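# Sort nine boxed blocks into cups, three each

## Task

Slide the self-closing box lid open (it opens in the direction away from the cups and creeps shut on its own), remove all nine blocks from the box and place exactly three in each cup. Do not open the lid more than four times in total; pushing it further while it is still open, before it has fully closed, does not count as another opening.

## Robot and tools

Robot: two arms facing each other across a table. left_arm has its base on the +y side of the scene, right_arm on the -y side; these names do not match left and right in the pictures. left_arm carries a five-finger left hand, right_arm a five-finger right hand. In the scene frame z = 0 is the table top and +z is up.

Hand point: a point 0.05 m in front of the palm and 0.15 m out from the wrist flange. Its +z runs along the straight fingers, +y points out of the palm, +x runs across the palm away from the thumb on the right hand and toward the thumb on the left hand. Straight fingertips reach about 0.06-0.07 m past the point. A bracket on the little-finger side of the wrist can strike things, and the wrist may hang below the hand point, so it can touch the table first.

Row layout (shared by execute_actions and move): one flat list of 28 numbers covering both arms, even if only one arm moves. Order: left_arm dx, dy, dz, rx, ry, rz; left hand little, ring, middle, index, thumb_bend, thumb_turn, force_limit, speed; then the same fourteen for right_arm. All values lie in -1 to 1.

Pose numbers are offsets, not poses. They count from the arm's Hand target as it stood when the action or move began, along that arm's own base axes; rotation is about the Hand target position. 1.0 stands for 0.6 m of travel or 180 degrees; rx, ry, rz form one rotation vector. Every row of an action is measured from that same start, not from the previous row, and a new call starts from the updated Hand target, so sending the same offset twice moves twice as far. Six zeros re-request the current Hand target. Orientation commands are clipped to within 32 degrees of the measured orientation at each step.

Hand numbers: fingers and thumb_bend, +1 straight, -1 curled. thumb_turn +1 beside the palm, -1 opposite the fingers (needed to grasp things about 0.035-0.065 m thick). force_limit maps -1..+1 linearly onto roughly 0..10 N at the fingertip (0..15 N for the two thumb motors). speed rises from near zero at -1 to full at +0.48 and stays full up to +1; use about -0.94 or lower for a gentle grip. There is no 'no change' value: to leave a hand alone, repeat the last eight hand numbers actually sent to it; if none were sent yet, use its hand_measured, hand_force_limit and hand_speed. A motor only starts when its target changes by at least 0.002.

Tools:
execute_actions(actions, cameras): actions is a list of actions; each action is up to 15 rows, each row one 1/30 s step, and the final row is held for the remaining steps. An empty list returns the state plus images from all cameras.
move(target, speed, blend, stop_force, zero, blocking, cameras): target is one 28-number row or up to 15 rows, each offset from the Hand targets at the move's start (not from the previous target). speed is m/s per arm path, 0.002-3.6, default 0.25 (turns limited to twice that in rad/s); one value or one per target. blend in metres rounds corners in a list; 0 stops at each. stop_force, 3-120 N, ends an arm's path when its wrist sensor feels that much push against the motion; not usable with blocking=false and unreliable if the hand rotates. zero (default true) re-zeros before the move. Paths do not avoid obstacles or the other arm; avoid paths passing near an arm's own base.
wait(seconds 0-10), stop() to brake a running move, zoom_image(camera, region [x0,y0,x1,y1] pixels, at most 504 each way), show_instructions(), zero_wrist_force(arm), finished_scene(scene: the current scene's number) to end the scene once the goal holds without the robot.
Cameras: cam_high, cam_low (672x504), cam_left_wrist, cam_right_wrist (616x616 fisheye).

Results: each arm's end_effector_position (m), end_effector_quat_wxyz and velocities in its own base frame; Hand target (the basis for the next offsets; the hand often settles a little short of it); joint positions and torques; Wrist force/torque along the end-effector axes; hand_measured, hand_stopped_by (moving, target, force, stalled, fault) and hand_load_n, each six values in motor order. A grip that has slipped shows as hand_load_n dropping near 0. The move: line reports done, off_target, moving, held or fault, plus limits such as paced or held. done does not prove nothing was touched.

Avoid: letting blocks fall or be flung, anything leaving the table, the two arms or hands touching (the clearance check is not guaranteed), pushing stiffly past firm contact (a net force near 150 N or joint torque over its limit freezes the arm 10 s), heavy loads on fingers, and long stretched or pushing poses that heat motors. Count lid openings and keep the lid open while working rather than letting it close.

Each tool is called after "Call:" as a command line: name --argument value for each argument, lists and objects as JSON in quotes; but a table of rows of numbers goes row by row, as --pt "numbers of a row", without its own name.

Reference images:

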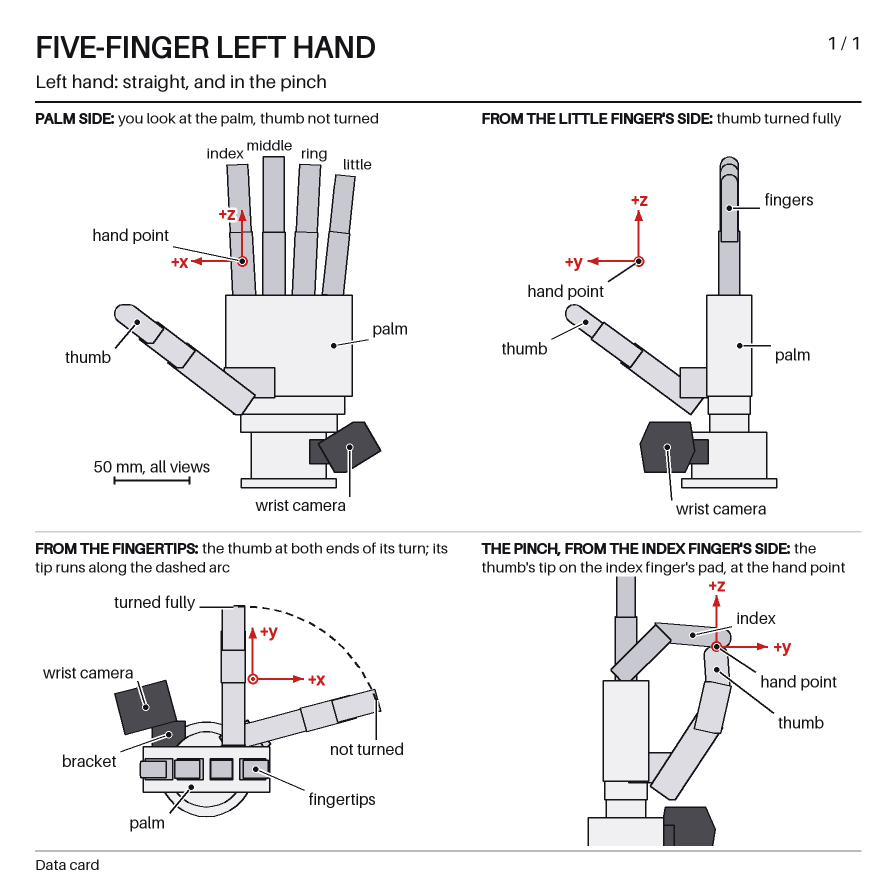

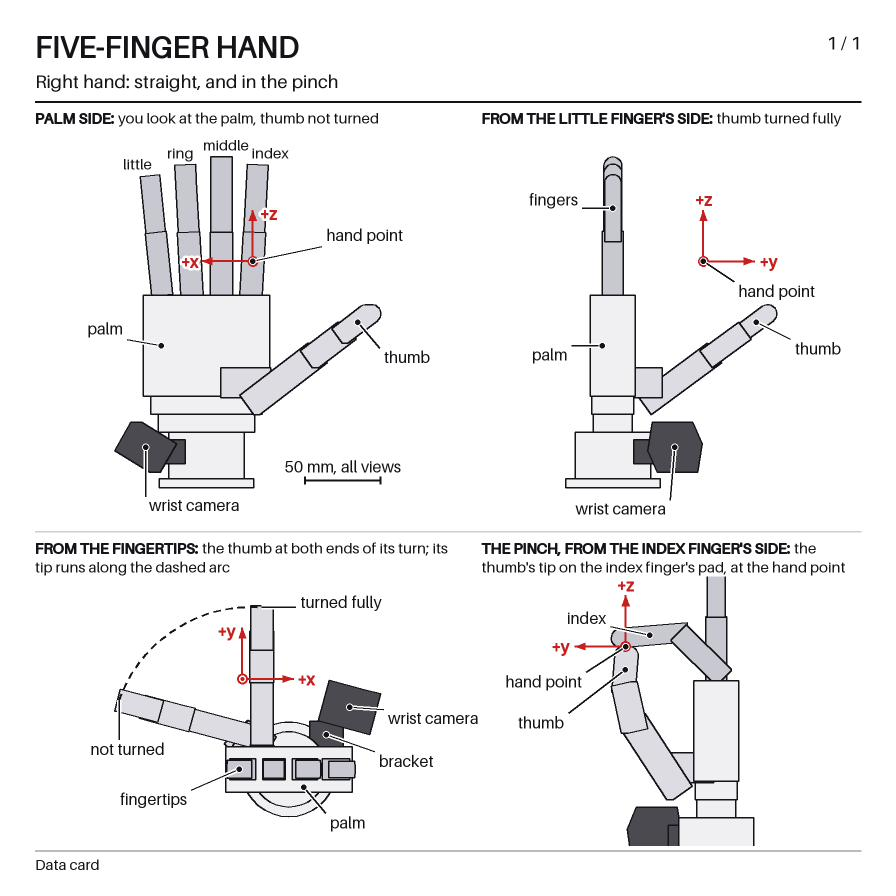

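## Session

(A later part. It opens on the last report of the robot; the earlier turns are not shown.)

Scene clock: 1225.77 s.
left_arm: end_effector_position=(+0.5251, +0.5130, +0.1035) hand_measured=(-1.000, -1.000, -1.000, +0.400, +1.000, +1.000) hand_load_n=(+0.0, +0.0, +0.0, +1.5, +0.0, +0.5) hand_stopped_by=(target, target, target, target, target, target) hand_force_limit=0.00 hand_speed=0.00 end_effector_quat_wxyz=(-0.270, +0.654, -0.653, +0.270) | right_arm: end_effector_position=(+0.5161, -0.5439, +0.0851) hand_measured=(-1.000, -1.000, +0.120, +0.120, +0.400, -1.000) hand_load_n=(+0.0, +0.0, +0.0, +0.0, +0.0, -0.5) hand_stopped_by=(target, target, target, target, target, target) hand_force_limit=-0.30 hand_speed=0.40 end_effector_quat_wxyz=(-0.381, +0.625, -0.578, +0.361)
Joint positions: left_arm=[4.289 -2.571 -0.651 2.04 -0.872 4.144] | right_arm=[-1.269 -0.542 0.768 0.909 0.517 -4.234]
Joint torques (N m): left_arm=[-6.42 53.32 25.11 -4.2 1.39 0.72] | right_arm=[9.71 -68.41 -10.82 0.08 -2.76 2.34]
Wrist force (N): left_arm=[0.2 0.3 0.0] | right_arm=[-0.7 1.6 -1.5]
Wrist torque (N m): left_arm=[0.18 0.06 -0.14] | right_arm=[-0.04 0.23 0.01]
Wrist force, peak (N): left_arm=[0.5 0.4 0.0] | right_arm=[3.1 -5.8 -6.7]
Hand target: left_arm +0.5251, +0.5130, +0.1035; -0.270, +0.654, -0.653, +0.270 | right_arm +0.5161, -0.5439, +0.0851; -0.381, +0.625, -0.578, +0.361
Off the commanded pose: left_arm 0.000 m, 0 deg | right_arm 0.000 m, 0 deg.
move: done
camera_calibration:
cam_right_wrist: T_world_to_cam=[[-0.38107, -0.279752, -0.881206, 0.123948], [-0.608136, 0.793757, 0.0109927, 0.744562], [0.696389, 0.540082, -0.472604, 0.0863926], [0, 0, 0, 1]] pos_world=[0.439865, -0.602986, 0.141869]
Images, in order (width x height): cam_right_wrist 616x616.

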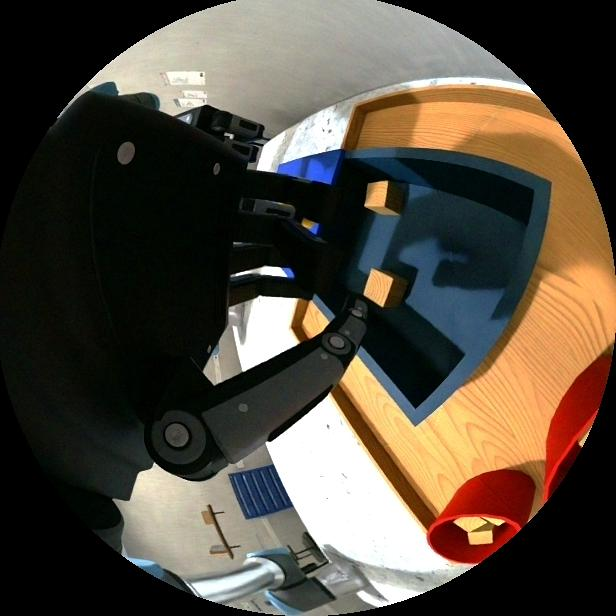

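Call:
move --target '[0,0,0,0,0,0,-1,-1,-1,0.4,1,1,0,0,0.0015,-0.001,-0.0827,0,0,0,-1,-1,0.12,0.12,0.4,-1,-0.3,0.4]' --stop_force 5 --speed 0.035

Call:
execute_actions --actions '[[[0,0,0,0,0,0,-1,-1,-1,0.4,1,1,0,0,0,0,0,0,0,0,-1,-1,-0.12,-0.12,0.1,-1,-0.3,-0.9]]]'

Call:
wait --seconds 1.0

Scene clock: 1234.57 s.
left_arm: end_effector_position=(+0.5251, +0.5130, +0.1035) hand_measured=(-1.000, -1.000, -1.000, +0.400, +1.000, +1.000) hand_load_n=(+0.0, +0.0, +0.0, +2.0, +0.0, +0.0) hand_stopped_by=(target, target, target, target, target, target) hand_force_limit=0.00 hand_speed=0.00 end_effector_quat_wxyz=(-0.270, +0.654, -0.653, +0.270) | right_arm: end_effector_position=(+0.5170, -0.5445, +0.0355) hand_measured=(-1.000, -1.000, +0.120, +0.120, +0.400, -1.000) hand_load_n=(+0.0, +0.0, +0.0, +0.0, +0.0, +0.0) hand_stopped_by=(target, target, target, target, target, target) hand_force_limit=-0.30 hand_speed=0.40 end_effector_quat_wxyz=(-0.381, +0.625, -0.578, +0.361)
Joint positions: left_arm=[4.289 -2.571 -0.651 2.04 -0.872 4.144] | right_arm=[-1.268 -0.495 0.807 0.822 0.518 -4.232]
Joint torques (N m): left_arm=[-4.65 52.9 24.54 -4.3 1.64 0.67] | right_arm=[9.32 -52.19 -10.26 0.12 -0.03 2.15]
Wrist force (N): left_arm=[0.2 0.2 0.2] | right_arm=[-0.8 1.9 -1.5]
Wrist torque (N m): left_arm=[0.16 0.07 -0.14] | right_arm=[0.01 0.23 0.02]
Wrist force, peak (N): left_arm=[0.5 0.4 0.1] | right_arm=[-0.8 1.9 -1.5]
Hand target: left_arm +0.5251, +0.5130, +0.1035; -0.270, +0.654, -0.653, +0.270 | right_arm +0.5170, -0.5445, +0.0355; -0.381, +0.625, -0.578, +0.361
Off the commanded pose: left_arm 0.000 m, 0 deg | right_arm 0.000 m, 0 deg.
move: done

Scene clock: 1235.40 s.
left_arm: end_effector_position=(+0.5251, +0.5130, +0.1035) hand_measured=(-1.000, -1.000, -1.000, +0.400, +1.000, +1.000) hand_load_n=(+0.0, +0.0, +0.0, +2.0, +0.0, +0.0) hand_stopped_by=(target, target, target, target, target, target) hand_force_limit=0.00 hand_speed=0.00 end_effector_quat_wxyz=(-0.270, +0.654, -0.653, +0.270) | right_arm: end_effector_position=(+0.5170, -0.5445, +0.0355) hand_measured=(-1.000, -1.000, -0.008, -0.036, +0.318, -1.000) hand_load_n=(+0.0, +0.0, +5.5, +4.0, +5.0, +3.5) hand_stopped_by=(target, target, force, force, force, target) hand_force_limit=-0.30 hand_speed=-0.90 end_effector_quat_wxyz=(-0.381, +0.625, -0.578, +0.361)
Joint positions: left_arm=[4.289 -2.571 -0.651 2.04 -0.872 4.144] | right_arm=[-1.268 -0.495 0.807 0.822 0.518 -4.232]
Joint torques (N m): left_arm=[-6.48 52.11 24.29 -4.24 1.54 0.7] | right_arm=[10.11 -52.63 -10.78 0.15 -0.01 2.18]
Wrist force (N): left_arm=[0.3 0.4 0.2] | right_arm=[-0.4 1.3 -1.6]
Wrist torque (N m): left_arm=[0.18 0.06 -0.14] | right_arm=[-0.05 0.17 0.03]
Wrist force, peak (N): left_arm=[0.4 0.5 0.1] | right_arm=[-0.8 1.9 -1.7]
Hand target: left_arm +0.5251, +0.5130, +0.1035; -0.270, +0.654, -0.653, +0.270 | right_arm +0.5170, -0.5445, +0.0355; -0.381, +0.625, -0.578, +0.361
Off the commanded pose: left_arm 0.000 m, 0 deg | right_arm 0.000 m, 0 deg.

Scene clock: 1236.40 s.
left_arm: end_effector_position=(+0.5251, +0.5130, +0.1035) hand_measured=(-1.000, -1.000, -1.000, +0.400, +1.000, +1.000) hand_load_n=(+0.0, +0.5, +0.0, +2.0, +0.0, +0.0) hand_stopped_by=(target, target, target, target, target, target) hand_force_limit=0.00 hand_speed=0.00 end_effector_quat_wxyz=(-0.270, +0.654, -0.653, +0.270) | right_arm: end_effector_position=(+0.5170, -0.5445, +0.0355) hand_measured=(-1.000, -1.000, -0.008, -0.036, +0.318, -1.000) hand_load_n=(+0.0, +0.0, +5.5, +4.0, +4.5, +3.5) hand_stopped_by=(target, target, force, force, force, target) hand_force_limit=-0.30 hand_speed=-0.90 end_effector_quat_wxyz=(-0.381, +0.625, -0.578, +0.361)
Joint positions: left_arm=[4.289 -2.571 -0.651 2.04 -0.872 4.144] | right_arm=[-1.268 -0.495 0.807 0.822 0.518 -4.232]
Joint torques (N m): left_arm=[-5.24 52.34 24.72 -4.31 1.59 0.96] | right_arm=[10.43 -52.7 -10.7 0.15 -0.15 2.18]
Wrist force (N): left_arm=[0.2 0.2 0.0] | right_arm=[-0.6 1.4 -1.6]
Wrist torque (N m): left_arm=[0.16 0.07 -0.13] | right_arm=[-0.03 0.20 0.03]
Wrist force, peak (N): left_arm=[0.5 0.3 0.2] | right_arm=[-0.7 1.4 -1.9]
Hand target: left_arm +0.5251, +0.5130, +0.1035; -0.270, +0.654, -0.653, +0.270 | right_arm +0.5170, -0.5445, +0.0355; -0.381, +0.625, -0.578, +0.361
Off the commanded pose: left_arm 0.000 m, 0 deg | right_arm 0.000 m, 0 deg.
wait: 1.00 s; at rest by 0.17 s

Call:
move --pt "0 0 0 0 0 0 -1 -1 -1 0.4 1 1 0 0 0 0 0.1167 0 0 0 -1 -1 -0.12 -0.12 0.1 -1 -0.3 -0.9" --pt "0 0 0 0 0 0 -1 -1 -1 0.4 1 1 0 0 -0.3568 -0.0556 0.1167 0 0 0 -1 -1 -0.12 -0.12 0.1 -1 -0.3 -0.9" --speed '[0.08,0.15]' --blend '[0.01,0]' --cameras '["cam_right_wrist"]'

Call:
zoom_image --camera "cam_right_wrist" --region '[240, 160, 580, 500]'

Scene clock: 1271.70 s.
left_arm: end_effector_position=(+0.5251, +0.5130, +0.1035) hand_measured=(-1.000, -1.000, -1.000, +0.400, +1.000, +1.000) hand_load_n=(+0.0, +0.0, +0.0, +2.0, +0.0, +0.0) hand_stopped_by=(target, target, target, target, target, target) hand_force_limit=0.00 hand_speed=0.00 end_effector_quat_wxyz=(-0.270, +0.654, -0.653, +0.270) | right_arm: end_effector_position=(+0.3030, -0.5778, +0.1055) hand_measured=(-1.000, -1.000, -0.008, -0.036, +0.318, -1.000) hand_load_n=(+0.0, +0.0, +5.5, +4.0, +5.0, +3.0) hand_stopped_by=(target, target, force, force, force, target) hand_force_limit=-0.30 hand_speed=-0.90 end_effector_quat_wxyz=(-0.381, +0.625, -0.578, +0.361)
Joint positions: left_arm=[4.289 -2.571 -0.651 2.04 -0.872 4.144] | right_arm=[-1.61 -0.598 0.991 1.384 0.476 -4.957]
Joint torques (N m): left_arm=[-5.03 53.57 24.39 -4.33 1.43 0.74] | right_arm=[-13.73 -49.59 -11.69 4.93 -0.04 -2.3]
Wrist force (N): left_arm=[0.1 0.3 0.1] | right_arm=[-0.3 1.5 -1.5]
Wrist torque (N m): left_arm=[0.17 0.08 -0.15] | right_arm=[-0.04 0.16 0.19]
Wrist force, peak (N): left_arm=[0.4 0.5 0.3] | right_arm=[-0.2 2.1 -1.9]
Hand target: left_arm +0.5251, +0.5130, +0.1035; -0.270, +0.654, -0.653, +0.270 | right_arm +0.3030, -0.5778, +0.1055; -0.381, +0.625, -0.578, +0.361
Off the commanded pose: left_arm 0.000 m, 0 deg | right_arm 0.000 m, 0 deg.
move: done
camera_calibration:
cam_right_wrist: T_world_to_cam=[[-0.380955, -0.279803, -0.88124, 0.0511825], [-0.608027, 0.793843, 0.0107931, 0.641716], [0.696546, 0.539929, -0.472546, 0.2626], [0, 0, 0, 1]] pos_world=[0.226766, -0.636886, 0.162268]
Images, in order (width x height): cam_right_wrist 616x616.

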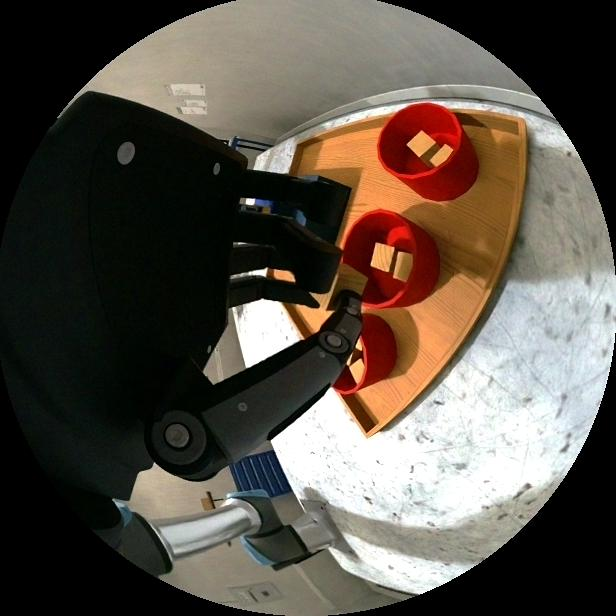

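Scaled by 1.482 from the camera's 616x616 image, which has a finer 880x880 frame.

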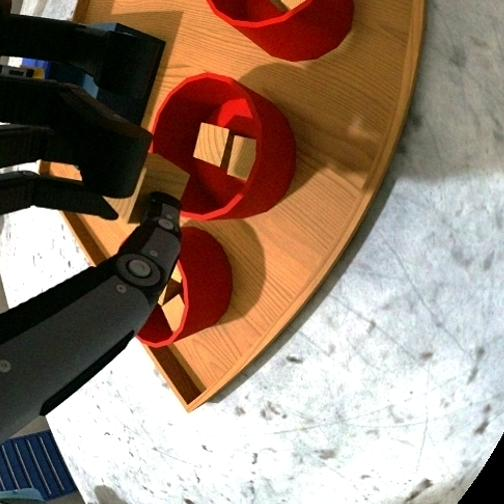

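Call:
move --pt "0 0 0 0 0 0 -1 -1 -1 0.4 1 1 0 0 0.0038 0.001 -0.02 0 0 0 -1 -1 -0.12 -0.12 0.1 -1 -0.3 -0.9" --pt "0 0 0 0 0 0 -1 -1 -1 0.4 1 1 0 0 0.0038 0.001 -0.0583 0 0 0 -1 -1 -0.12 -0.12 0.1 -1 -0.3 -0.9" --pt "0 0 0 0 0 0 -1 -1 -1 0.4 1 1 0 0 0.0038 0.001 -0.0583 0 0 0 -1 -1 0.14 0.14 0.46 -1 -0.3 -0.7" --pt "0 0 0 0 0 0 -1 -1 -1 0.4 1 1 0 0 0.0038 0.001 0 0 0 0 -1 -1 0.14 0.14 0.46 -1 -0.3 -0.7" --speed '[0.08,0.05,0.05,0.1]' --cameras '["cam_right_wrist","cam_high"]'

Call:
zoom_image --camera "cam_high" --region '[155, 175, 365, 355]'

Scene clock: 1307.47 s.
left_arm: end_effector_position=(+0.5251, +0.5130, +0.1035) hand_measured=(-1.000, -1.000, -1.000, +0.400, +1.000, +1.000) hand_load_n=(+0.0, +0.5, +0.0, +1.5, +0.0, +0.0) hand_stopped_by=(target, target, target, target, target, target) hand_force_limit=0.00 hand_speed=0.00 end_effector_quat_wxyz=(-0.270, +0.654, -0.653, +0.270) | right_arm: end_effector_position=(+0.3053, -0.5772, +0.1053) hand_measured=(-1.000, -1.000, +0.140, +0.140, +0.460, -1.000) hand_load_n=(+0.0, +0.0, +0.0, +0.0, +0.0, +0.0) hand_stopped_by=(target, target, target, target, target, target) hand_force_limit=-0.30 hand_speed=-0.70 end_effector_quat_wxyz=(-0.381, +0.625, -0.578, +0.361)
Joint positions: left_arm=[4.289 -2.571 -0.651 2.04 -0.872 4.144] | right_arm=[-1.607 -0.599 0.991 1.378 0.475 -4.949]
Joint torques (N m): left_arm=[-4.65 53.61 23.82 -4.18 1.68 0.56] | right_arm=[1.89 -65.18 -23.79 4.77 -1.11 -1.27]
Wrist force (N): left_arm=[0.3 0.3 0.2] | right_arm=[-0.3 1.3 -1.4]
Wrist torque (N m): left_arm=[0.17 0.06 -0.13] | right_arm=[-0.07 0.14 0.18]
Wrist force, peak (N): left_arm=[0.5 0.6 0.2] | right_arm=[0.3 -7.5 -5.0]
Hand target: left_arm +0.5251, +0.5130, +0.1035; -0.270, +0.654, -0.653, +0.270 | right_arm +0.3052, -0.5772, +0.1055; -0.381, +0.625, -0.578, +0.361
Off the commanded pose: left_arm 0.000 m, 0 deg | right_arm 0.000 m, 0 deg.
move: done
camera_calibration:
cam_right_wrist: T_world_to_cam=[[-0.380911, -0.279817, -0.881254, 0.0520052], [-0.608097, 0.793789, 0.0107971, 0.642701], [0.696509, 0.540001, -0.472519, 0.260683], [0, 0, 0, 1]] pos_world=[0.229066, -0.636386, 0.162068]
Images, in order (width x height): cam_high 672x504, cam_right_wrist 616x616.

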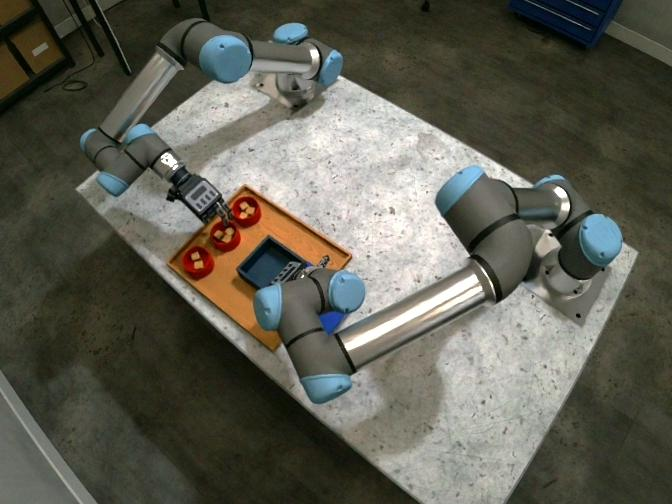

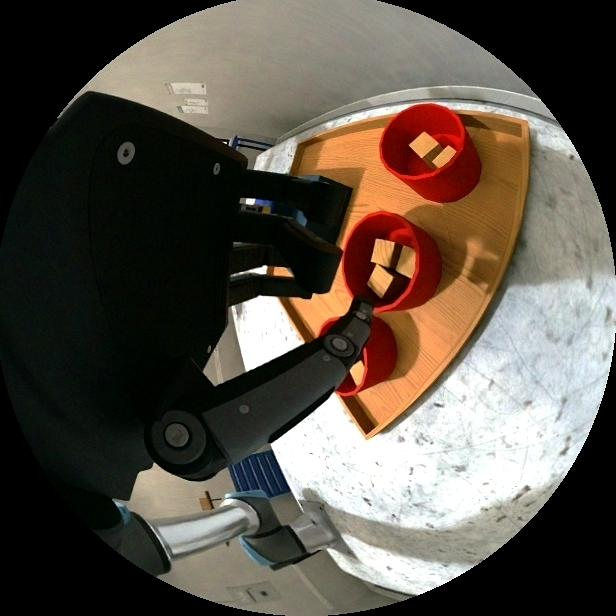

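Scaled by 2.400 from the camera's 672x504 image, which has a finer 960x720 frame.

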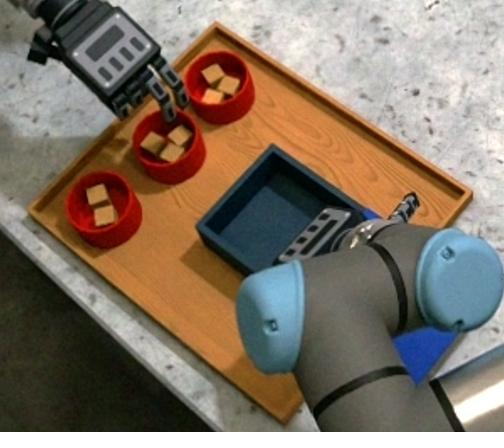

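Call:
move --pt "0 0 0 0 0 0 -1 -1 -1 0.4 1 1 0 0 0.2671 -0.0392 0.015 -0.002 0.0555 0 -1 -1 0.14 0.14 0.46 -1 -0.3 -0.7" --pt "0 0 0 0 0 0 -1 -1 -1 0.4 1 1 0 0 0.2671 -0.0392 -0.0312 -0.002 0.0555 0 -1 -1 0.22 0.22 1 1 -0.2 0.4" --pt "0 0 0 0 0 0 -1 -1 -1 0.4 1 1 0 0 0.2671 -0.0392 -0.0312 -0.002 0.0555 0 -1 -1 0.715 -1 1 1 -0.2 0.4" --speed '[0.2,0.1,0.1]' --blend '[0.01,0,0]'

Call:
move --target '[0,0,0,0,0,0,-1,-1,-1,0.4,1,1,0,0,0.0385,0.0014,-0.0688,0,0,0,-1,-1,0.715,-1,1,1,-0.2,0.4]' --stop_force 5 --speed 0.038 --cameras '["cam_right_wrist"]'

Scene clock: 1321.63 s.
left_arm: end_effector_position=(+0.5251, +0.5130, +0.1035) hand_measured=(-1.000, -1.000, -1.000, +0.400, +1.000, +1.000) hand_load_n=(+0.0, +0.0, +0.0, +2.0, +0.0, +0.0) hand_stopped_by=(target, target, target, target, target, target) hand_force_limit=0.00 hand_speed=0.00 end_effector_quat_wxyz=(-0.270, +0.654, -0.653, +0.270) | right_arm: end_effector_position=(+0.4655, -0.6007, +0.0868) hand_measured=(-1.000, -1.000, +0.716, -1.000, +1.000, +1.000) hand_load_n=(+0.0, +0.0, +0.0, +0.0, +0.0, -0.5) hand_stopped_by=(target, target, target, target, target, target) hand_force_limit=-0.20 hand_speed=0.40 end_effector_quat_wxyz=(-0.327, +0.655, -0.607, +0.307)
Joint positions: left_arm=[4.289 -2.571 -0.651 2.04 -0.872 4.144] | right_arm=[-1.319 -0.326 0.302 1.355 0.661 -4.418]
Joint torques (N m): left_arm=[-5.37 53.65 25.37 -4.11 1.41 0.63] | right_arm=[9.96 -56.94 -25.24 4.16 -0.17 -1.17]
Wrist force (N): left_arm=[0.1 0.4 0.0] | right_arm=[-0.3 1.3 -0.7]
Wrist torque (N m): left_arm=[0.19 0.09 -0.15] | right_arm=[-0.08 0.13 -0.01]
Wrist force, peak (N): left_arm=[0.3 0.6 0.2] | right_arm=[-0.7 2.0 -2.1]
Hand target: left_arm +0.5251, +0.5130, +0.1035; -0.270, +0.654, -0.653, +0.270 | right_arm +0.4655, -0.6007, +0.0868; -0.327, +0.655, -0.607, +0.307
Off the commanded pose: left_arm 0.000 m, 0 deg | right_arm 0.000 m, 0 deg.
move: done

Scene clock: 1324.10 s.
left_arm: end_effector_position=(+0.5251, +0.5130, +0.1035) hand_measured=(-1.000, -1.000, -1.000, +0.400, +1.000, +1.000) hand_load_n=(+0.0, +0.0, +0.0, +2.0, +0.0, +0.0) hand_stopped_by=(target, target, target, target, target, target) hand_force_limit=0.00 hand_speed=0.00 end_effector_quat_wxyz=(-0.270, +0.654, -0.653, +0.270) | right_arm: end_effector_position=(+0.4874, -0.5998, +0.0475) hand_measured=(-1.000, -1.000, +0.716, -1.000, +1.000, +1.000) hand_load_n=(+0.0, +0.0, +1.0, +0.0, +0.0, +0.0) hand_stopped_by=(target, target, target, target, target, target) hand_force_limit=-0.20 hand_speed=0.40 end_effector_quat_wxyz=(-0.327, +0.655, -0.607, +0.308)
Joint positions: left_arm=[4.289 -2.571 -0.651 2.04 -0.872 4.144] | right_arm=[-1.288 -0.262 0.263 1.293 0.669 -4.371]
Joint torques (N m): left_arm=[-5.53 53.01 24.55 -4.3 1.34 0.58] | right_arm=[-13.18 -70.66 -10.6 3.71 -2.04 -1.14]
Wrist force (N): left_arm=[0.1 0.2 0.1] | right_arm=[-0.3 -1.8 -4.4]
Wrist torque (N m): left_arm=[0.17 0.09 -0.15] | right_arm=[0.05 0.25 -0.09]
Wrist force, peak (N): left_arm=[0.3 0.6 0.0] | right_arm=[-0.9 -4.8 -7.4]
Hand target: left_arm +0.5251, +0.5130, +0.1035; -0.270, +0.654, -0.653, +0.270 | right_arm +0.4874, -0.5999, +0.0475; -0.327, +0.655, -0.607, +0.308 (not the last commanded pose)
Off the commanded pose: left_arm 0.000 m, 0 deg | right_arm 0.002 m, 0 deg.
move: contact (right_arm)
camera_calibration:
cam_right_wrist: T_world_to_cam=[[-0.527867, -0.285095, -0.800048, 0.128763], [-0.597308, 0.794285, 0.111059, 0.762325], [0.603804, 0.5365, -0.589567, 0.167409], [0, 0, 0, 1]] pos_world=[0.42223, -0.658609, 0.117052]
Images, in order (width x height): cam_right_wrist 616x616.

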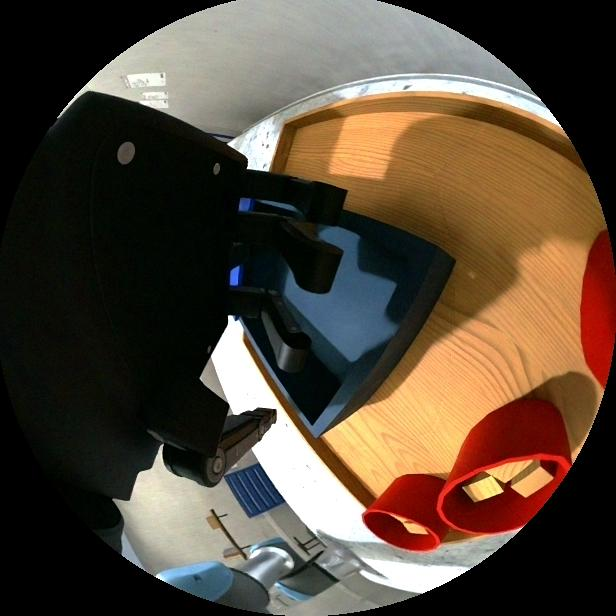

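Call:
move --target '[0,0,0,0,0,0,-1,-1,-1,0.4,1,1,0,0,-0.0653,0.0993,-0.0025,0,0,0,-1,-1,0.715,-1,1,1,-0.2,0.4]' --speed 0.03

Call:
move --pt "0 0 0 0 0 0 -1 -1 -1 0.4 1 1 0 0 0 0 0.1 0 0 0 -1 -1 0.715 -1 1 1 -0.2 0.4" --pt "0 0 0 0 0 0 -1 -1 -1 0.4 1 1 0 0 0 0 0.1 0 0 0 -1 -1 0.12 0.12 1 1 -0.3 0.4" --pt "0 0 0 0 0 0 -1 -1 -1 0.4 1 1 0 0 0 0 0.1 0 0 0 -1 -1 0.12 0.12 0.4 -1 -0.3 0.4" --pt "0 0 0 0 0 0 -1 -1 -1 0.4 1 1 0 0 0.113 -0.0062 0.0657 0.002 -0.0555 0 -1 -1 0.12 0.12 0.4 -1 -0.3 0.4" --speed 0.15 --cameras '["cam_right_wrist"]'

Call:
zoom_image --camera "cam_right_wrist" --region '[220, 110, 460, 350]'

Scene clock: 1338.57 s.
left_arm: end_effector_position=(+0.5251, +0.5130, +0.1035) hand_measured=(-1.000, -1.000, -1.000, +0.400, +1.000, +1.000) hand_load_n=(+0.0, +0.0, +0.0, +1.5, +0.0, +0.0) hand_stopped_by=(target, target, target, target, target, target) hand_force_limit=0.00 hand_speed=0.00 end_effector_quat_wxyz=(-0.270, +0.654, -0.653, +0.270) | right_arm: end_effector_position=(+0.4482, -0.5403, +0.0460) hand_measured=(-1.000, -1.000, +0.716, -1.000, +1.000, +1.000) hand_load_n=(+0.0, +0.0, +0.0, +0.0, +0.5, -0.5) hand_stopped_by=(target, target, target, target, target, target) hand_force_limit=-0.20 hand_speed=0.40 end_effector_quat_wxyz=(-0.327, +0.655, -0.607, +0.308)
Joint positions: left_arm=[4.289 -2.571 -0.651 2.04 -0.872 4.144] | right_arm=[-1.321 -0.565 0.883 1.016 0.661 -4.422]
Joint torques (N m): left_arm=[-5.18 52.45 23.95 -4.35 1.46 0.56] | right_arm=[-14.3 -66.98 -11.66 0.25 -2.75 -2.14]
Wrist force (N): left_arm=[0.3 0.4 0.1] | right_arm=[-0.2 1.2 -1.1]
Wrist torque (N m): left_arm=[0.20 0.05 -0.13] | right_arm=[-0.06 0.14 0.18]
Wrist force, peak (N): left_arm=[0.5 0.6 0.1] | right_arm=[0.8 -5.0 -3.5]
Hand target: left_arm +0.5251, +0.5130, +0.1035; -0.270, +0.654, -0.653, +0.270 | right_arm +0.4482, -0.5403, +0.0460; -0.327, +0.655, -0.607, +0.308
Off the commanded pose: left_arm 0.000 m, 0 deg | right_arm 0.000 m, 0 deg.
move: done

Scene clock: 1342.63 s.
left_arm: end_effector_position=(+0.5251, +0.5130, +0.1035) hand_measured=(-1.000, -1.000, -1.000, +0.400, +1.000, +1.000) hand_load_n=(+0.0, +0.0, +0.0, +1.5, +0.0, -0.5) hand_stopped_by=(target, target, target, target, target, target) hand_force_limit=0.00 hand_speed=0.00 end_effector_quat_wxyz=(-0.270, +0.654, -0.653, +0.270) | right_arm: end_effector_position=(+0.5160, -0.5440, +0.0854) hand_measured=(-1.000, -1.000, +0.120, +0.120, +0.400, -1.000) hand_load_n=(+0.0, +0.0, +0.0, +0.0, +0.5, +0.0) hand_stopped_by=(target, target, target, target, target, target) hand_force_limit=-0.30 hand_speed=0.40 end_effector_quat_wxyz=(-0.381, +0.625, -0.578, +0.361)
Joint positions: left_arm=[4.289 -2.571 -0.651 2.04 -0.872 4.144] | right_arm=[-1.27 -0.542 0.768 0.91 0.517 -4.234]
Joint torques (N m): left_arm=[-4.73 53.16 23.8 -4.34 1.36 0.66] | right_arm=[10.12 -68.21 -10.59 -0.1 -2.64 2.23]
Wrist force (N): left_arm=[0.5 0.4 0.3] | right_arm=[-0.5 1.5 -1.2]
Wrist torque (N m): left_arm=[0.18 0.04 -0.12] | right_arm=[-0.07 0.18 0.03]
Wrist force, peak (N): left_arm=[0.4 0.5 0.1] | right_arm=[-0.8 1.8 -1.4]
Hand target: left_arm +0.5251, +0.5130, +0.1035; -0.270, +0.654, -0.653, +0.270 | right_arm +0.5160, -0.5440, +0.0855; -0.381, +0.625, -0.578, +0.362
Off the commanded pose: left_arm 0.000 m, 0 deg | right_arm 0.000 m, 0 deg.
move: done
camera_calibration:
cam_right_wrist: T_world_to_cam=[[-0.380996, -0.279833, -0.881212, 0.124066], [-0.608081, 0.793801, 0.0108313, 0.744603], [0.696477, 0.539975, -0.472596, 0.0865533], [0, 0, 0, 1]] pos_world=[0.439765, -0.603086, 0.142168]
Images, in order (width x height): cam_right_wrist 616x616.

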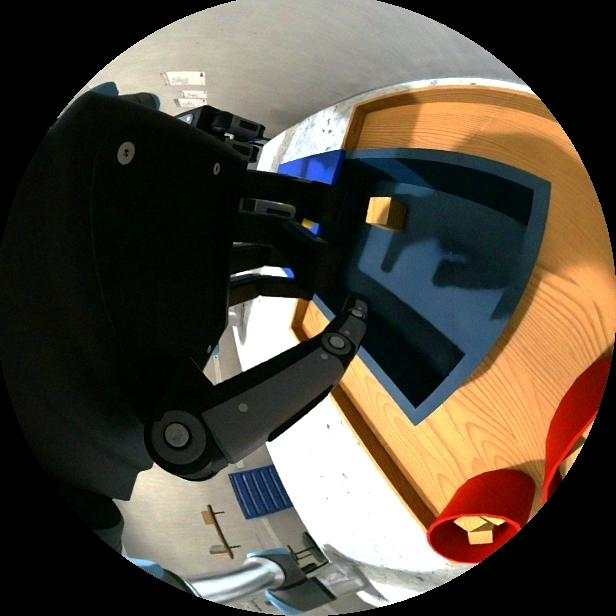

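Scaled by 2.100 from the camera's 616x616 image, which has a finer 880x880 frame.

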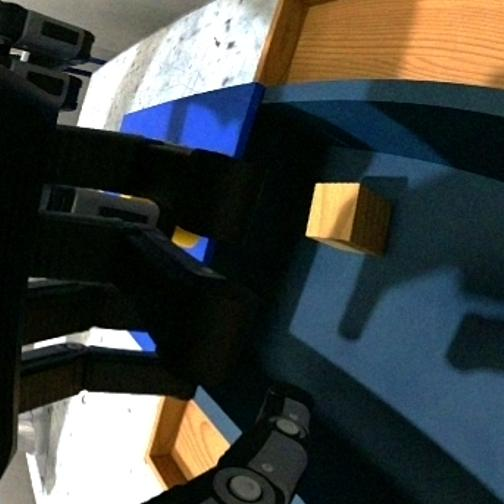

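Call:
move --pt "0 0 0 0 0 0 -1 -1 -1 0.4 1 1 0 0 0 0 0.0333 -0.0005 0.0139 0 -1 -1 0.12 0.12 0.4 -1 -0.3 0.4" --pt "0 0 0 0 0 0 -1 -1 -1 0.4 1 1 0 0 -0.097 -0.079 0.0333 -0.002 0.0555 0 -1 -1 0.12 0.12 0.4 -1 -0.3 0.4" --pt "0 0 0 0 0 0 -1 -1 -1 0.4 1 1 0 0 -0.097 -0.079 0.0022 -0.002 0.0555 0 -1 -1 0.22 0.22 1 1 -0.2 0.4" --pt "0 0 0 0 0 0 -1 -1 -1 0.4 1 1 0 0 -0.097 -0.079 0.0022 -0.002 0.0555 0 -1 -1 0.715 -1 1 1 -0.2 0.4" --speed 0.15 --blend '[0.015,0.01,0,0]'

Call:
move --target '[0,0,0,0,0,0,-1,-1,-1,0.4,1,1,0,0,0.0385,0.0014,-0.0688,0,0,0,-1,-1,0.715,-1,1,1,-0.2,0.4]' --stop_force 5 --speed 0.038 --cameras '["cam_right_wrist"]'

Call:
move --target '[0,0,0,0,0,0,-1,-1,-1,0.4,1,1,0,0,-0.05,-0.0018,-0.0033,0,0,0,-1,-1,0.715,-1,1,1,-0.2,0.4]' --speed 0.03 --cameras '["cam_right_wrist"]'

Scene clock: 1367.27 s.
left_arm: end_effector_position=(+0.5251, +0.5130, +0.1035) hand_measured=(-1.000, -1.000, -1.000, +0.400, +1.000, +1.000) hand_load_n=(+0.0, +0.0, +0.0, +1.5, +0.0, +0.0) hand_stopped_by=(target, target, target, target, target, target) hand_force_limit=0.00 hand_speed=0.00 end_effector_quat_wxyz=(-0.270, +0.654, -0.653, +0.270) | right_arm: end_effector_position=(+0.4578, -0.5914, +0.0868) hand_measured=(-1.000, -1.000, +0.716, -1.000, +1.000, +1.000) hand_load_n=(+0.0, +0.0, +0.0, +0.0, +0.0, +0.0) hand_stopped_by=(target, target, target, target, target, target) hand_force_limit=-0.20 hand_speed=0.40 end_effector_quat_wxyz=(-0.327, +0.655, -0.607, +0.308)
Joint positions: left_arm=[4.289 -2.571 -0.651 2.04 -0.872 4.144] | right_arm=[-1.326 -0.401 0.455 1.286 0.66 -4.43]
Joint torques (N m): left_arm=[-5.68 53.17 23.92 -3.97 1.56 0.74] | right_arm=[-13.05 -55.31 -25.2 4.04 -0.1 -2.14]
Wrist force (N): left_arm=[0.4 0.4 0.1] | right_arm=[-0.4 0.7 -1.5]
Wrist torque (N m): left_arm=[0.18 0.04 -0.13] | right_arm=[-0.10 0.18 0.13]
Wrist force, peak (N): left_arm=[0.3 0.5 0.3] | right_arm=[-0.4 2.8 -1.0]
Hand target: left_arm +0.5251, +0.5130, +0.1035; -0.270, +0.654, -0.653, +0.270 | right_arm +0.4578, -0.5914, +0.0868; -0.327, +0.655, -0.607, +0.308
Off the commanded pose: left_arm 0.000 m, 0 deg | right_arm 0.000 m, 0 deg.
move: done; blend cut to 0.0109 m at target 1, 0.0093 m at target 2

Scene clock: 1369.73 s.
left_arm: end_effector_position=(+0.5251, +0.5130, +0.1035) hand_measured=(-1.000, -1.000, -1.000, +0.400, +1.000, +1.000) hand_load_n=(+0.0, +0.0, +0.0, +2.0, +0.0, +0.0) hand_stopped_by=(target, target, target, target, target, target) hand_force_limit=0.00 hand_speed=0.00 end_effector_quat_wxyz=(-0.270, +0.654, -0.653, +0.270) | right_arm: end_effector_position=(+0.4797, -0.5905, +0.0475) hand_measured=(-1.000, -1.000, +0.716, -1.000, +1.000, +1.000) hand_load_n=(+0.0, +0.0, +1.0, +0.0, +0.0, +0.0) hand_stopped_by=(target, target, target, target, target, target) hand_force_limit=-0.20 hand_speed=0.40 end_effector_quat_wxyz=(-0.327, +0.655, -0.607, +0.308)
Joint positions: left_arm=[4.289 -2.571 -0.651 2.04 -0.872 4.144] | right_arm=[-1.295 -0.344 0.43 1.215 0.667 -4.381]
Joint torques (N m): left_arm=[-4.16 54.29 24.67 -4.15 1.54 0.71] | right_arm=[-13.89 -69.92 -10.21 4.04 -2.1 -1.19]
Wrist force (N): left_arm=[0.2 0.2 0.0] | right_arm=[0.3 -1.5 -4.1]
Wrist torque (N m): left_arm=[0.17 0.07 -0.14] | right_arm=[0.07 0.19 -0.03]
Wrist force, peak (N): left_arm=[0.4 0.5 0.1] | right_arm=[-0.5 -4.9 -7.5]
Hand target: left_arm +0.5251, +0.5130, +0.1035; -0.270, +0.654, -0.653, +0.270 | right_arm +0.4797, -0.5905, +0.0475; -0.327, +0.655, -0.607, +0.308 (not the last commanded pose)
Off the commanded pose: left_arm 0.000 m, 0 deg | right_arm 0.002 m, 0 deg.
move: contact (right_arm)
camera_calibration:
cam_right_wrist: T_world_to_cam=[[-0.527754, -0.285206, -0.800083, 0.127263], [-0.597442, 0.794195, 0.110979, 0.750266], [0.603771, 0.536573, -0.589534, 0.167074], [0, 0, 0, 1]] pos_world=[0.41453, -0.649209, 0.117052]
Images, in order (width x height): cam_right_wrist 616x616.

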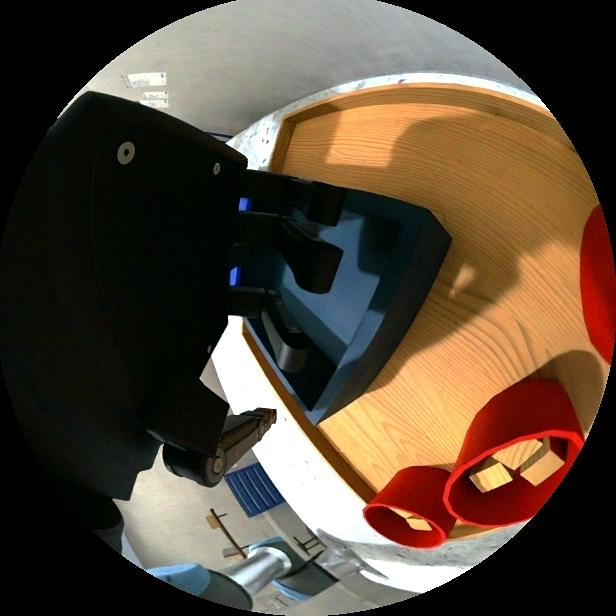

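Scene clock: 1371.23 s.
left_arm: end_effector_position=(+0.5251, +0.5130, +0.1035) hand_measured=(-1.000, -1.000, -1.000, +0.400, +1.000, +1.000) hand_load_n=(+0.0, +0.0, +0.0, +1.5, +0.0, +0.0) hand_stopped_by=(target, target, target, target, target, target) hand_force_limit=0.00 hand_speed=0.00 end_effector_quat_wxyz=(-0.270, +0.654, -0.653, +0.270) | right_arm: end_effector_position=(+0.4498, -0.5916, +0.0456) hand_measured=(-1.000, -1.000, +0.716, -1.000, +1.000, +1.000) hand_load_n=(+0.0, +0.0, +5.0, +0.0, +0.0, +0.0) hand_stopped_by=(target, target, target, target, target, target) hand_force_limit=-0.20 hand_speed=0.40 end_effector_quat_wxyz=(-0.327, +0.655, -0.607, +0.308)
Joint positions: left_arm=[4.289 -2.571 -0.651 2.04 -0.872 4.144] | right_arm=[-1.338 -0.393 0.549 1.199 0.657 -4.448]
Joint torques (N m): left_arm=[-4.54 53.62 23.61 -4.25 1.22 0.71] | right_arm=[-15.11 -66.73 -8.05 0.17 -1.26 -2.15]
Wrist force (N): left_arm=[0.5 0.2 0.0] | right_arm=[-0.4 -4.7 -2.9]
Wrist torque (N m): left_arm=[0.17 0.02 -0.12] | right_arm=[0.12 0.22 -0.01]
Wrist force, peak (N): left_arm=[0.5 0.4 0.2] | right_arm=[-0.4 -5.1 -3.0]
Hand target: left_arm +0.5251, +0.5130, +0.1035; -0.270, +0.654, -0.653, +0.270 | right_arm +0.4497, -0.5916, +0.0456; -0.327, +0.655, -0.607, +0.308
Off the commanded pose: left_arm 0.000 m, 0 deg | right_arm 0.000 m, 0 deg.
move: done
camera_calibration:
cam_right_wrist: T_world_to_cam=[[-0.527834, -0.285172, -0.800043, 0.109618], [-0.597435, 0.794187, 0.111078, 0.733479], [0.603707, 0.536604, -0.58957, 0.184587], [0, 0, 0, 1]] pos_world=[0.38463, -0.650309, 0.115052]
Images, in order (width x height): cam_right_wrist 616x616.

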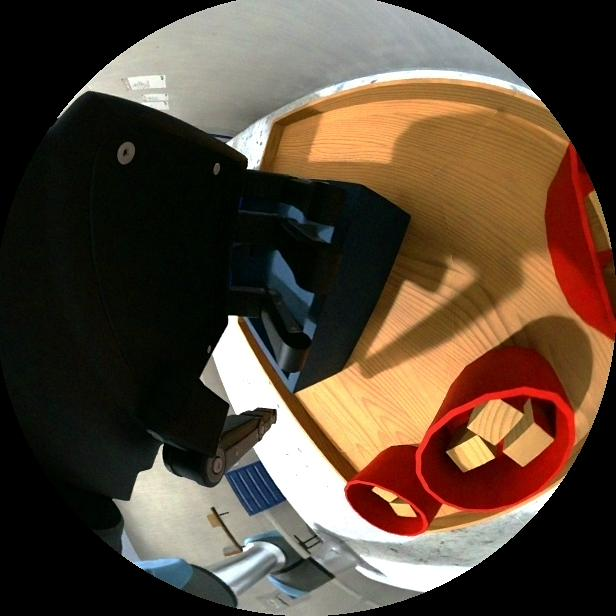

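Call:
move --target '[0,0,0,0,0,0,-1,-1,-1,0.4,1,1,0,0,-0.0031,0.0833,-0.0005,0,0,0,-1,-1,0.715,-1,1,1,-0.2,0.4]' --speed 0.03

Call:
move --pt "0 0 0 0 0 0 -1 -1 -1 0.4 1 1 0 0 0 0 0.1 0 0 0 -1 -1 0.715 -1 1 1 -0.2 0.4" --pt "0 0 0 0 0 0 -1 -1 -1 0.4 1 1 0 0 0 0 0.1 0 0 0 -1 -1 0.12 0.12 1 1 -0.3 0.4" --pt "0 0 0 0 0 0 -1 -1 -1 0.4 1 1 0 0 0 0 0.1 0 0 0 -1 -1 0.12 0.12 0.4 -1 -0.3 0.4" --pt "0 0 0 0 0 0 -1 -1 -1 0.4 1 1 0 0 0.1126 -0.0039 0.0662 0.002 -0.0555 0 -1 -1 0.12 0.12 0.4 -1 -0.3 0.4" --speed 0.15 --cameras '["cam_right_wrist"]'

Call:
zoom_image --camera "cam_right_wrist" --region '[220, 110, 460, 350]'

Scene clock: 1384.80 s.
left_arm: end_effector_position=(+0.5251, +0.5130, +0.1035) hand_measured=(-1.000, -1.000, -1.000, +0.400, +1.000, +1.000) hand_load_n=(+0.0, +0.0, +0.0, +1.5, -0.5, +0.0) hand_stopped_by=(target, target, target, target, target, target) hand_force_limit=0.00 hand_speed=0.00 end_effector_quat_wxyz=(-0.270, +0.654, -0.653, +0.270) | right_arm: end_effector_position=(+0.4479, -0.5417, +0.0453) hand_measured=(-1.000, -1.000, +0.716, -1.000, +1.000, +1.000) hand_load_n=(+0.0, +0.0, +3.5, +0.0, +0.0, +0.0) hand_stopped_by=(target, target, target, target, target, target) hand_force_limit=-0.20 hand_speed=0.40 end_effector_quat_wxyz=(-0.327, +0.655, -0.607, +0.308)
Joint positions: left_arm=[4.289 -2.571 -0.651 2.04 -0.872 4.144] | right_arm=[-1.322 -0.56 0.877 1.019 0.66 -4.424]
Joint torques (N m): left_arm=[-4.03 53.23 24 -4.38 1.38 0.85] | right_arm=[10.72 -61.89 -8.16 0.51 0.92 2.38]
Wrist force (N): left_arm=[0.3 0.2 0.0] | right_arm=[1.5 -3.8 -3.9]
Wrist torque (N m): left_arm=[0.16 0.05 -0.13] | right_arm=[0.16 0.32 -0.06]
Wrist force, peak (N): left_arm=[0.4 0.5 0.2] | right_arm=[2.8 -5.9 -5.9]
Hand target: left_arm +0.5251, +0.5130, +0.1035; -0.270, +0.654, -0.653, +0.270 | right_arm +0.4479, -0.5416, +0.0453; -0.327, +0.655, -0.607, +0.308
Off the commanded pose: left_arm 0.000 m, 0 deg | right_arm 0.000 m, 0 deg.
move: done

Scene clock: 1388.87 s.
left_arm: end_effector_position=(+0.5251, +0.5130, +0.1035) hand_measured=(-1.000, -1.000, -1.000, +0.400, +1.000, +1.000) hand_load_n=(+0.0, +0.0, +0.0, +1.5, +0.0, +0.0) hand_stopped_by=(target, target, target, target, target, target) hand_force_limit=0.00 hand_speed=0.00 end_effector_quat_wxyz=(-0.270, +0.654, -0.653, +0.270) | right_arm: end_effector_position=(+0.5154, -0.5440, +0.0850) hand_measured=(-1.000, -1.000, +0.120, +0.120, +0.400, -1.000) hand_load_n=(+0.0, +0.0, +0.0, +0.0, +0.0, +0.0) hand_stopped_by=(target, target, target, target, target, target) hand_force_limit=-0.30 hand_speed=0.40 end_effector_quat_wxyz=(-0.381, +0.625, -0.578, +0.361)
Joint positions: left_arm=[4.289 -2.571 -0.651 2.04 -0.872 4.144] | right_arm=[-1.27 -0.542 0.77 0.909 0.517 -4.236]
Joint torques (N m): left_arm=[-5.01 53.24 24.3 -4.01 1.57 0.54] | right_arm=[10.44 -68.59 -10.66 0.19 -2.81 2.44]
Wrist force (N): left_arm=[0.2 0.4 0.0] | right_arm=[-0.7 1.6 -1.3]
Wrist torque (N m): left_arm=[0.19 0.07 -0.14] | right_arm=[-0.05 0.22 0.02]
Wrist force, peak (N): left_arm=[0.5 0.4 0.2] | right_arm=[1.8 -3.8 -3.8]
Hand target: left_arm +0.5251, +0.5130, +0.1035; -0.270, +0.654, -0.653, +0.270 | right_arm +0.5154, -0.5440, +0.0850; -0.381, +0.625, -0.577, +0.362
Off the commanded pose: left_arm 0.000 m, 0 deg | right_arm 0.000 m, 0 deg.
move: done
camera_calibration:
cam_right_wrist: T_world_to_cam=[[-0.380955, -0.279887, -0.881213, 0.123434], [-0.608107, 0.793782, 0.0107719, 0.744251], [0.696476, 0.539976, -0.472596, 0.0867831], [0, 0, 0, 1]] pos_world=[0.439165, -0.603086, 0.141768]
Images, in order (width x height): cam_right_wrist 616x616.

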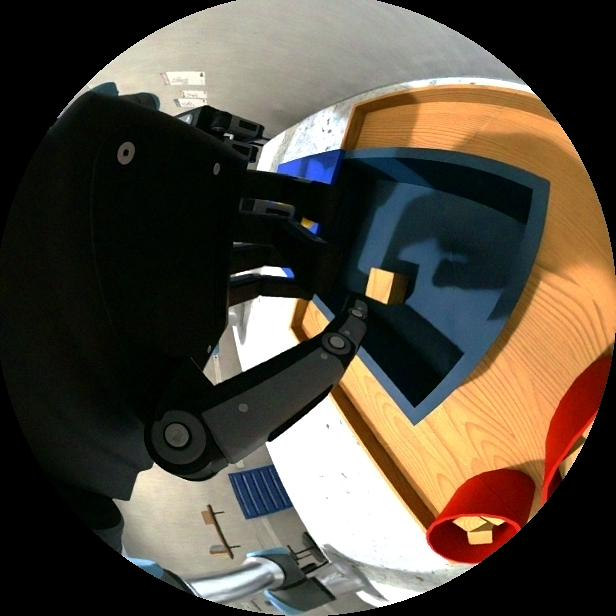

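Scaled by 2.100 from the camera's 616x616 image, which has a finer 880x880 frame.

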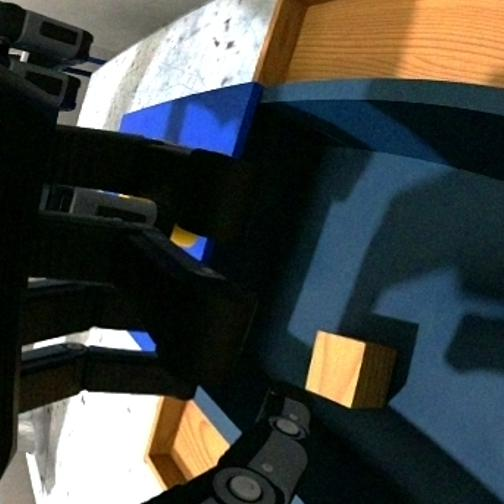

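Call:
move --target '[0,0,0,0,0,0,-1,-1,-1,0.4,1,1,0,0,0.0005,-0.0034,-0.0825,0,0,0,-1,-1,0.12,0.12,0.4,-1,-0.3,0.4]' --stop_force 5 --speed 0.035

Call:
execute_actions --actions '[[[0,0,0,0,0,0,-1,-1,-1,0.4,1,1,0,0,0,0,0,0,0,0,-1,-1,-0.12,-0.12,0.1,-1,-0.3,-0.9]]]'

Call:
wait --seconds 1.0

Scene clock: 1407.13 s.
left_arm: end_effector_position=(+0.5251, +0.5130, +0.1035) hand_measured=(-1.000, -1.000, -1.000, +0.400, +1.000, +1.000) hand_load_n=(+0.0, +0.0, +0.0, +1.5, +0.0, +0.0) hand_stopped_by=(target, target, target, target, target, target) hand_force_limit=0.00 hand_speed=0.00 end_effector_quat_wxyz=(-0.270, +0.654, -0.653, +0.270) | right_arm: end_effector_position=(+0.5157, -0.5460, +0.0355) hand_measured=(-1.000, -1.000, +0.120, +0.120, +0.400, -1.000) hand_load_n=(+0.0, +0.0, +0.0, +0.0, +0.0, +0.0) hand_stopped_by=(target, target, target, target, target, target) hand_force_limit=-0.30 hand_speed=0.40 end_effector_quat_wxyz=(-0.381, +0.625, -0.577, +0.362)
Joint positions: left_arm=[4.289 -2.571 -0.651 2.04 -0.872 4.144] | right_arm=[-1.271 -0.492 0.802 0.828 0.516 -4.237]
Joint torques (N m): left_arm=[-4.17 53.29 25.31 -4.16 1.51 0.65] | right_arm=[-14.06 -53.03 -10.09 0.15 -2.74 1.17]
Wrist force (N): left_arm=[0.3 0.4 0.1] | right_arm=[-0.8 1.6 -1.5]
Wrist torque (N m): left_arm=[0.20 0.06 -0.14] | right_arm=[-0.04 0.23 0.01]
Wrist force, peak (N): left_arm=[0.4 0.5 0.1] | right_arm=[-0.6 2.0 -1.7]
Hand target: left_arm +0.5251, +0.5130, +0.1035; -0.270, +0.654, -0.653, +0.270 | right_arm +0.5157, -0.5460, +0.0355; -0.381, +0.625, -0.577, +0.362
Off the commanded pose: left_arm 0.000 m, 0 deg | right_arm 0.000 m, 0 deg.
move: done

Scene clock: 1408.00 s.
left_arm: end_effector_position=(+0.5251, +0.5130, +0.1035) hand_measured=(-1.000, -1.000, -1.000, +0.400, +1.000, +1.000) hand_load_n=(+0.0, +0.0, +0.0, +1.5, +0.0, -0.5) hand_stopped_by=(target, target, target, target, target, target) hand_force_limit=0.00 hand_speed=0.00 end_effector_quat_wxyz=(-0.270, +0.654, -0.653, +0.270) | right_arm: end_effector_position=(+0.5157, -0.5460, +0.0355) hand_measured=(-1.000, -1.000, +0.020, -0.046, +0.320, -1.000) hand_load_n=(+0.0, +0.0, +6.0, +4.5, +5.5, +3.0) hand_stopped_by=(target, target, force, force, force, target) hand_force_limit=-0.30 hand_speed=-0.90 end_effector_quat_wxyz=(-0.381, +0.625, -0.577, +0.362)
Joint positions: left_arm=[4.289 -2.571 -0.651 2.04 -0.872 4.144] | right_arm=[-1.271 -0.492 0.802 0.828 0.516 -4.237]
Joint torques (N m): left_arm=[-4.65 53.38 23.78 -4.11 1.42 0.57] | right_arm=[-14.41 -53.28 -11.05 0.11 -2.62 1.26]
Wrist force (N): left_arm=[0.3 0.2 0.3] | right_arm=[-0.4 1.6 -1.5]
Wrist torque (N m): left_arm=[0.16 0.07 -0.13] | right_arm=[-0.05 0.18 0.03]
Wrist force, peak (N): left_arm=[0.5 0.4 0.0] | right_arm=[-0.6 2.1 -1.5]
Hand target: left_arm +0.5251, +0.5130, +0.1035; -0.270, +0.654, -0.653, +0.270 | right_arm +0.5157, -0.5460, +0.0355; -0.381, +0.625, -0.577, +0.362
Off the commanded pose: left_arm 0.000 m, 0 deg | right_arm 0.000 m, 0 deg.

Scene clock: 1409.00 s.
left_arm: end_effector_position=(+0.5251, +0.5130, +0.1035) hand_measured=(-1.000, -1.000, -1.000, +0.400, +1.000, +1.000) hand_load_n=(+0.0, +0.0, +0.0, +2.0, +0.0, +0.0) hand_stopped_by=(target, target, target, target, target, target) hand_force_limit=0.00 hand_speed=0.00 end_effector_quat_wxyz=(-0.270, +0.654, -0.653, +0.270) | right_arm: end_effector_position=(+0.5157, -0.5460, +0.0355) hand_measured=(-1.000, -1.000, +0.020, -0.046, +0.320, -1.000) hand_load_n=(+0.0, +0.0, +6.0, +4.5, +5.5, +3.0) hand_stopped_by=(target, target, force, force, force, target) hand_force_limit=-0.30 hand_speed=-0.90 end_effector_quat_wxyz=(-0.381, +0.625, -0.577, +0.362)
Joint positions: left_arm=[4.289 -2.571 -0.651 2.04 -0.872 4.144] | right_arm=[-1.271 -0.492 0.802 0.828 0.516 -4.237]
Joint torques (N m): left_arm=[-3.48 53.1 24.1 -4.15 1.61 0.44] | right_arm=[-13.96 -52.72 -10.81 0.18 -2.41 1.27]
Wrist force (N): left_arm=[0.3 0.3 0.0] | right_arm=[-0.6 1.7 -1.6]
Wrist torque (N m): left_arm=[0.19 0.05 -0.13] | right_arm=[-0.02 0.20 0.03]
Wrist force, peak (N): left_arm=[0.3 0.4 0.3] | right_arm=[-0.6 1.8 -1.7]
Hand target: left_arm +0.5251, +0.5130, +0.1035; -0.270, +0.654, -0.653, +0.270 | right_arm +0.5157, -0.5460, +0.0355; -0.381, +0.625, -0.577, +0.362
Off the commanded pose: left_arm 0.000 m, 0 deg | right_arm 0.000 m, 0 deg.
wait: 1.00 s; at rest by 0.17 s

Call:
move --pt "0 0 0 0 0 0 -1 -1 -1 0.4 1 1 0 0 0 0 0.1167 0 0 0 -1 -1 -0.12 -0.12 0.1 -1 -0.3 -0.9" --pt "0 0 0 0 0 0 -1 -1 -1 0.4 1 1 0 0 -0.3041 -0.2213 0.1167 0 0 -0.1806 -1 -1 -0.12 -0.12 0.1 -1 -0.3 -0.9" --speed '[0.08,0.16]' --blend '[0.01,0]' --cameras '["cam_right_wrist"]'

Call:
zoom_image --camera "cam_right_wrist" --region '[240, 160, 580, 500]'

Scene clock: 1439.93 s.
left_arm: end_effector_position=(+0.5251, +0.5130, +0.1035) hand_measured=(-1.000, -1.000, -1.000, +0.400, +1.000, +1.000) hand_load_n=(+0.0, +0.0, +0.0, +1.5, +0.0, +0.0) hand_stopped_by=(target, target, target, target, target, target) hand_force_limit=0.00 hand_speed=0.00 end_effector_quat_wxyz=(-0.270, +0.654, -0.653, +0.270) | right_arm: end_effector_position=(+0.3334, -0.6787, +0.1055) hand_measured=(-1.000, -1.000, +0.020, -0.046, +0.320, -1.000) hand_load_n=(+0.5, +0.0, +6.0, +4.5, +6.0, +3.0) hand_stopped_by=(target, target, force, force, force, target) hand_force_limit=-0.30 hand_speed=-0.90 end_effector_quat_wxyz=(+0.265, -0.439, +0.729, -0.454)
Joint positions: left_arm=[4.289 -2.571 -0.651 2.04 -0.872 4.144] | right_arm=[-1.549 -0.758 1.049 0.496 0.685 -3.816]
Joint torques (N m): left_arm=[-3.74 54.08 23.47 -4.17 1.54 0.53] | right_arm=[-14.09 -63.09 -12.19 -0.56 0.39 2.19]
Wrist force (N): left_arm=[0.2 0.3 0.2] | right_arm=[-0.5 1.6 -1.5]
Wrist torque (N m): left_arm=[0.16 0.07 -0.13] | right_arm=[-0.07 0.18 0.03]
Wrist force, peak (N): left_arm=[0.6 0.3 0.1] | right_arm=[-0.8 2.5 -1.1]
Hand target: left_arm +0.5251, +0.5130, +0.1035; -0.270, +0.654, -0.653, +0.270 | right_arm +0.3333, -0.6788, +0.1055; +0.265, -0.438, +0.729, -0.454
Off the commanded pose: left_arm 0.000 m, 0 deg | right_arm 0.000 m, 0 deg.
move: done
camera_calibration:
cam_right_wrist: T_world_to_cam=[[-0.471577, -0.0315308, -0.881261, 0.233249], [-0.0865771, 0.996188, 0.0106859, 0.703857], [0.877565, 0.0813362, -0.472509, -0.0756886], [0, 0, 0, 1]] pos_world=[0.237354, -0.687663, 0.162268]
Images, in order (width x height): cam_right_wrist 616x616.

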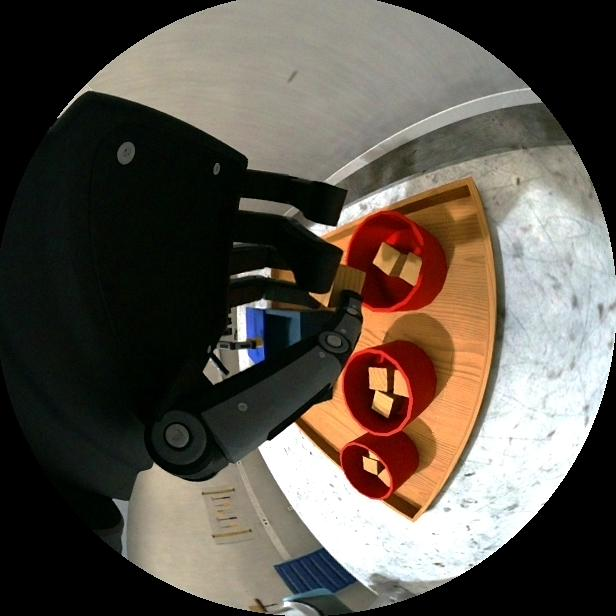

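Scaled by 1.482 from the camera's 616x616 image, which has a finer 880x880 frame.

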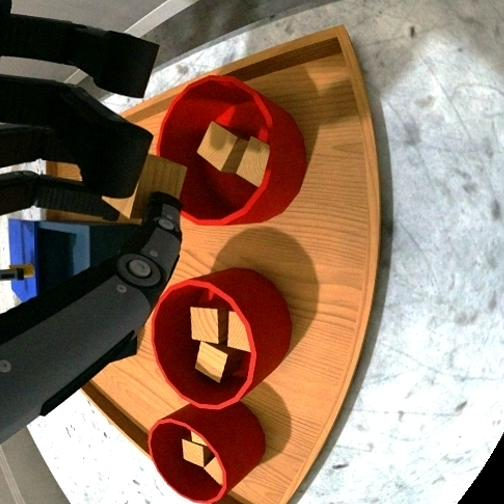

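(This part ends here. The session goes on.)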